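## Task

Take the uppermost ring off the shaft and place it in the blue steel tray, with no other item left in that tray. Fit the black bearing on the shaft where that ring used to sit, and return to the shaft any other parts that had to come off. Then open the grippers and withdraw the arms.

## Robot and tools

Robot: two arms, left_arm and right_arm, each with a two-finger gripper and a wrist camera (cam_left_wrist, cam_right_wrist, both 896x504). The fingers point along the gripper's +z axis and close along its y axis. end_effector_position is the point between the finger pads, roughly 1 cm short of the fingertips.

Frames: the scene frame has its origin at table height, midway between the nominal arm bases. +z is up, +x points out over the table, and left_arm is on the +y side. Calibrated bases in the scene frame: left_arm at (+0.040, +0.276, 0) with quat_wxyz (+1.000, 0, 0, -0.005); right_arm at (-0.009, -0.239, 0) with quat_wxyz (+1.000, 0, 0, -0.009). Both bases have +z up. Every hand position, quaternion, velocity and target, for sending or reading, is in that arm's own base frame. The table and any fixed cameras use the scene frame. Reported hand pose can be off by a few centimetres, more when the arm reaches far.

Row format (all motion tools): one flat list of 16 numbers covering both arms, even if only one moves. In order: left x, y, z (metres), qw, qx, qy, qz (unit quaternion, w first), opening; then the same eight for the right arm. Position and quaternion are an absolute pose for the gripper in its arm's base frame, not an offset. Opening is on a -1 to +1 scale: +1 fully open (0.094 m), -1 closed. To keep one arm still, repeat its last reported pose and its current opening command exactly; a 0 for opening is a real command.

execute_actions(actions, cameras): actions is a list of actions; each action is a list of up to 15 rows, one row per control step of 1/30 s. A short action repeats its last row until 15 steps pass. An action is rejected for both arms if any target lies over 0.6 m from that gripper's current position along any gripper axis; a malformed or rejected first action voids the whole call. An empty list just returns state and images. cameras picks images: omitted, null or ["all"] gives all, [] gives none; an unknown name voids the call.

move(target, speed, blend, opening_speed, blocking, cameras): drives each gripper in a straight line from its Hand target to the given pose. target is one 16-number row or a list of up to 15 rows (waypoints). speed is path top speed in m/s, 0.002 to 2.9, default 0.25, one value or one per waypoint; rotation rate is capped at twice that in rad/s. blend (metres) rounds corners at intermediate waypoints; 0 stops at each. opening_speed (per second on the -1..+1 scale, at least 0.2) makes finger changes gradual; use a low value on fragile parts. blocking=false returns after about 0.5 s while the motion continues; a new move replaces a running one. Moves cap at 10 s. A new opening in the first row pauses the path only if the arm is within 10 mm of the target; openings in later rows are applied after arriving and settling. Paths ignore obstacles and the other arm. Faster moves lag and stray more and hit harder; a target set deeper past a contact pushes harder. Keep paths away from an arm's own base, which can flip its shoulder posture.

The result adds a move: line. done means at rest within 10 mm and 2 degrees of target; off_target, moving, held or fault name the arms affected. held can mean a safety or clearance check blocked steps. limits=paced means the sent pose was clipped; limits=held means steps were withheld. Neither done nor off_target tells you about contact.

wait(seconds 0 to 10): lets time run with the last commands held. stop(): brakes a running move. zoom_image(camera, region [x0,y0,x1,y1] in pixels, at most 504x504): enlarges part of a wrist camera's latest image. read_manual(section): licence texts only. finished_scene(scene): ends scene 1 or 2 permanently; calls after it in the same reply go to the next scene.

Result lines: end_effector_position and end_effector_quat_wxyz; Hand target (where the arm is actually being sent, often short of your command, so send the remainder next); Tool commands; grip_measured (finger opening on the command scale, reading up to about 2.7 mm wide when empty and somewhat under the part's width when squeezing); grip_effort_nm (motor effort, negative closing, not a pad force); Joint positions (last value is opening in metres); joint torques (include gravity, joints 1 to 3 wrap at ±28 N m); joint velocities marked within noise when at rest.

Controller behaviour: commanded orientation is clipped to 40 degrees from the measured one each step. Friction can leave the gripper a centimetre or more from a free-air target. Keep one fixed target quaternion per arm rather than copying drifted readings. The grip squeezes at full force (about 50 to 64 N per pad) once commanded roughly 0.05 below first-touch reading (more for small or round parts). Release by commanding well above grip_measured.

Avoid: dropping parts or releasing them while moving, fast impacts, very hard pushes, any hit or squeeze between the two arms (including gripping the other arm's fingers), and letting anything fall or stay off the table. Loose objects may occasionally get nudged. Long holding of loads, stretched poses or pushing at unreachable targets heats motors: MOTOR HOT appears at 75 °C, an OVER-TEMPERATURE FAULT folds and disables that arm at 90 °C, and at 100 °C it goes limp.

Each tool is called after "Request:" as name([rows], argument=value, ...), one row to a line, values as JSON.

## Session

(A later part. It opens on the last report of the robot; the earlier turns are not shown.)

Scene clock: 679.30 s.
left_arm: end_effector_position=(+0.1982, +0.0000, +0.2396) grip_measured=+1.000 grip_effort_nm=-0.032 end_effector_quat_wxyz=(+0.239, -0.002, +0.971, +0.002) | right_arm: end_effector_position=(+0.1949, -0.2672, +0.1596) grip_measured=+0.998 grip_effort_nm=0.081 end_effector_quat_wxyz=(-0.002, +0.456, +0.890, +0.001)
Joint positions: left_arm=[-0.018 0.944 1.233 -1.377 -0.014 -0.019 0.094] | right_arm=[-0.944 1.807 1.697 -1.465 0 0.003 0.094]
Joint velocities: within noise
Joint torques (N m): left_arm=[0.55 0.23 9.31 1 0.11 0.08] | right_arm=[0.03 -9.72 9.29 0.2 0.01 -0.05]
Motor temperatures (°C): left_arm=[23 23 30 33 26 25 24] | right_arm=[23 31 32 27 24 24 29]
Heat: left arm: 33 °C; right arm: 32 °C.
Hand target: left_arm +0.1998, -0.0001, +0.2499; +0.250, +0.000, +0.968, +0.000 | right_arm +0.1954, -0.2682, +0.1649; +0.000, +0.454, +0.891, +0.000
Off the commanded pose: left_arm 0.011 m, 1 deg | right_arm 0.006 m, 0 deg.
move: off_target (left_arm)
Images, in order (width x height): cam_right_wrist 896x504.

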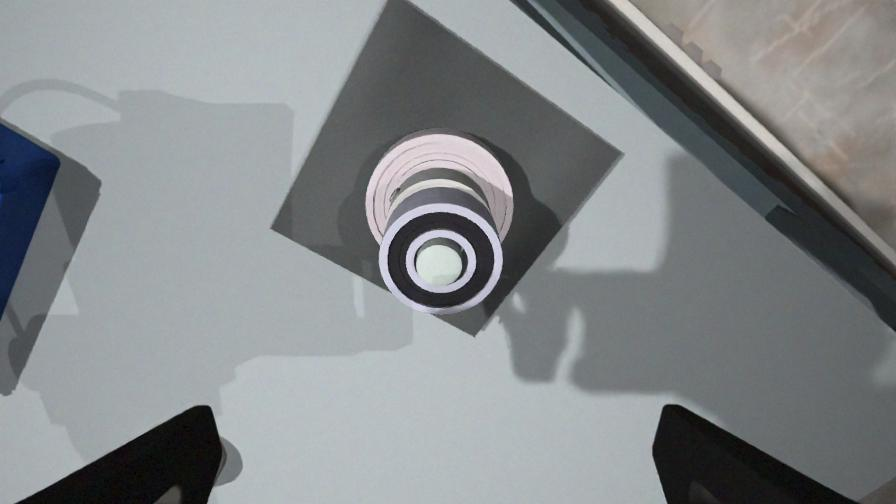

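Request:
move(target=[0.2,0.0,0.25,0.25,0,0.968,0,1,0.22,-0.1,0.25,0.25,0.2,0.94,-0.05,1], cameras=["cam_right_wrist"])

Scene clock: 731.00 s.
left_arm: end_effector_position=(+0.1982, +0.0000, +0.2396) grip_measured=+1.000 grip_effort_nm=-0.032 end_effector_quat_wxyz=(+0.239, -0.002, +0.971, +0.002) | right_arm: end_effector_position=(+0.2209, -0.0999, +0.2550) grip_measured=+0.998 grip_effort_nm=0.081 end_effector_quat_wxyz=(+0.253, +0.197, +0.946, -0.048)
Joint positions: left_arm=[-0.018 0.944 1.233 -1.377 -0.014 -0.019 0.094] | right_arm=[-0.45 1.084 1.334 -1.3 -0.028 -0.031 0.094]
Joint velocities: within noise
Joint torques (N m): left_arm=[0.73 0.29 9.37 1.03 0.12 0.05] | right_arm=[0.43 -2.92 4.83 1.49 0.03 0.08]
Motor temperatures (°C): left_arm=[23 23 31 33 26 25 24] | right_arm=[23 31 33 27 24 24 28]
Heat: left arm: 33 °C; right arm: 33 °C.
Hand target: left_arm +0.1998, +0.0000, +0.2499; +0.250, +0.000, +0.968, +0.000 | right_arm +0.2201, -0.1000, +0.2501; +0.251, +0.201, +0.945, -0.050
Off the commanded pose: left_arm 0.011 m, 1 deg | right_arm 0.005 m, 1 deg.
move: off_target (left_arm)
Images, in order (width x height): cam_right_wrist 896x504.

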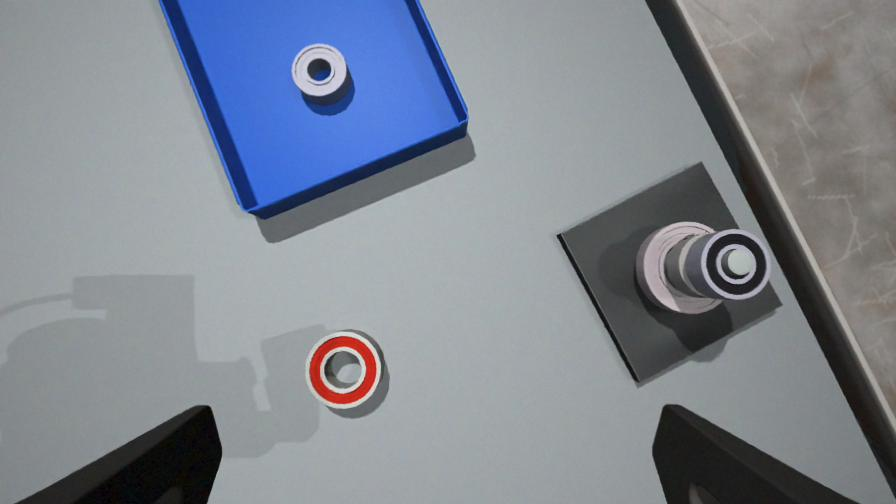

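Request:
finished_scene(scene=1)

The scene is finished: the task was done.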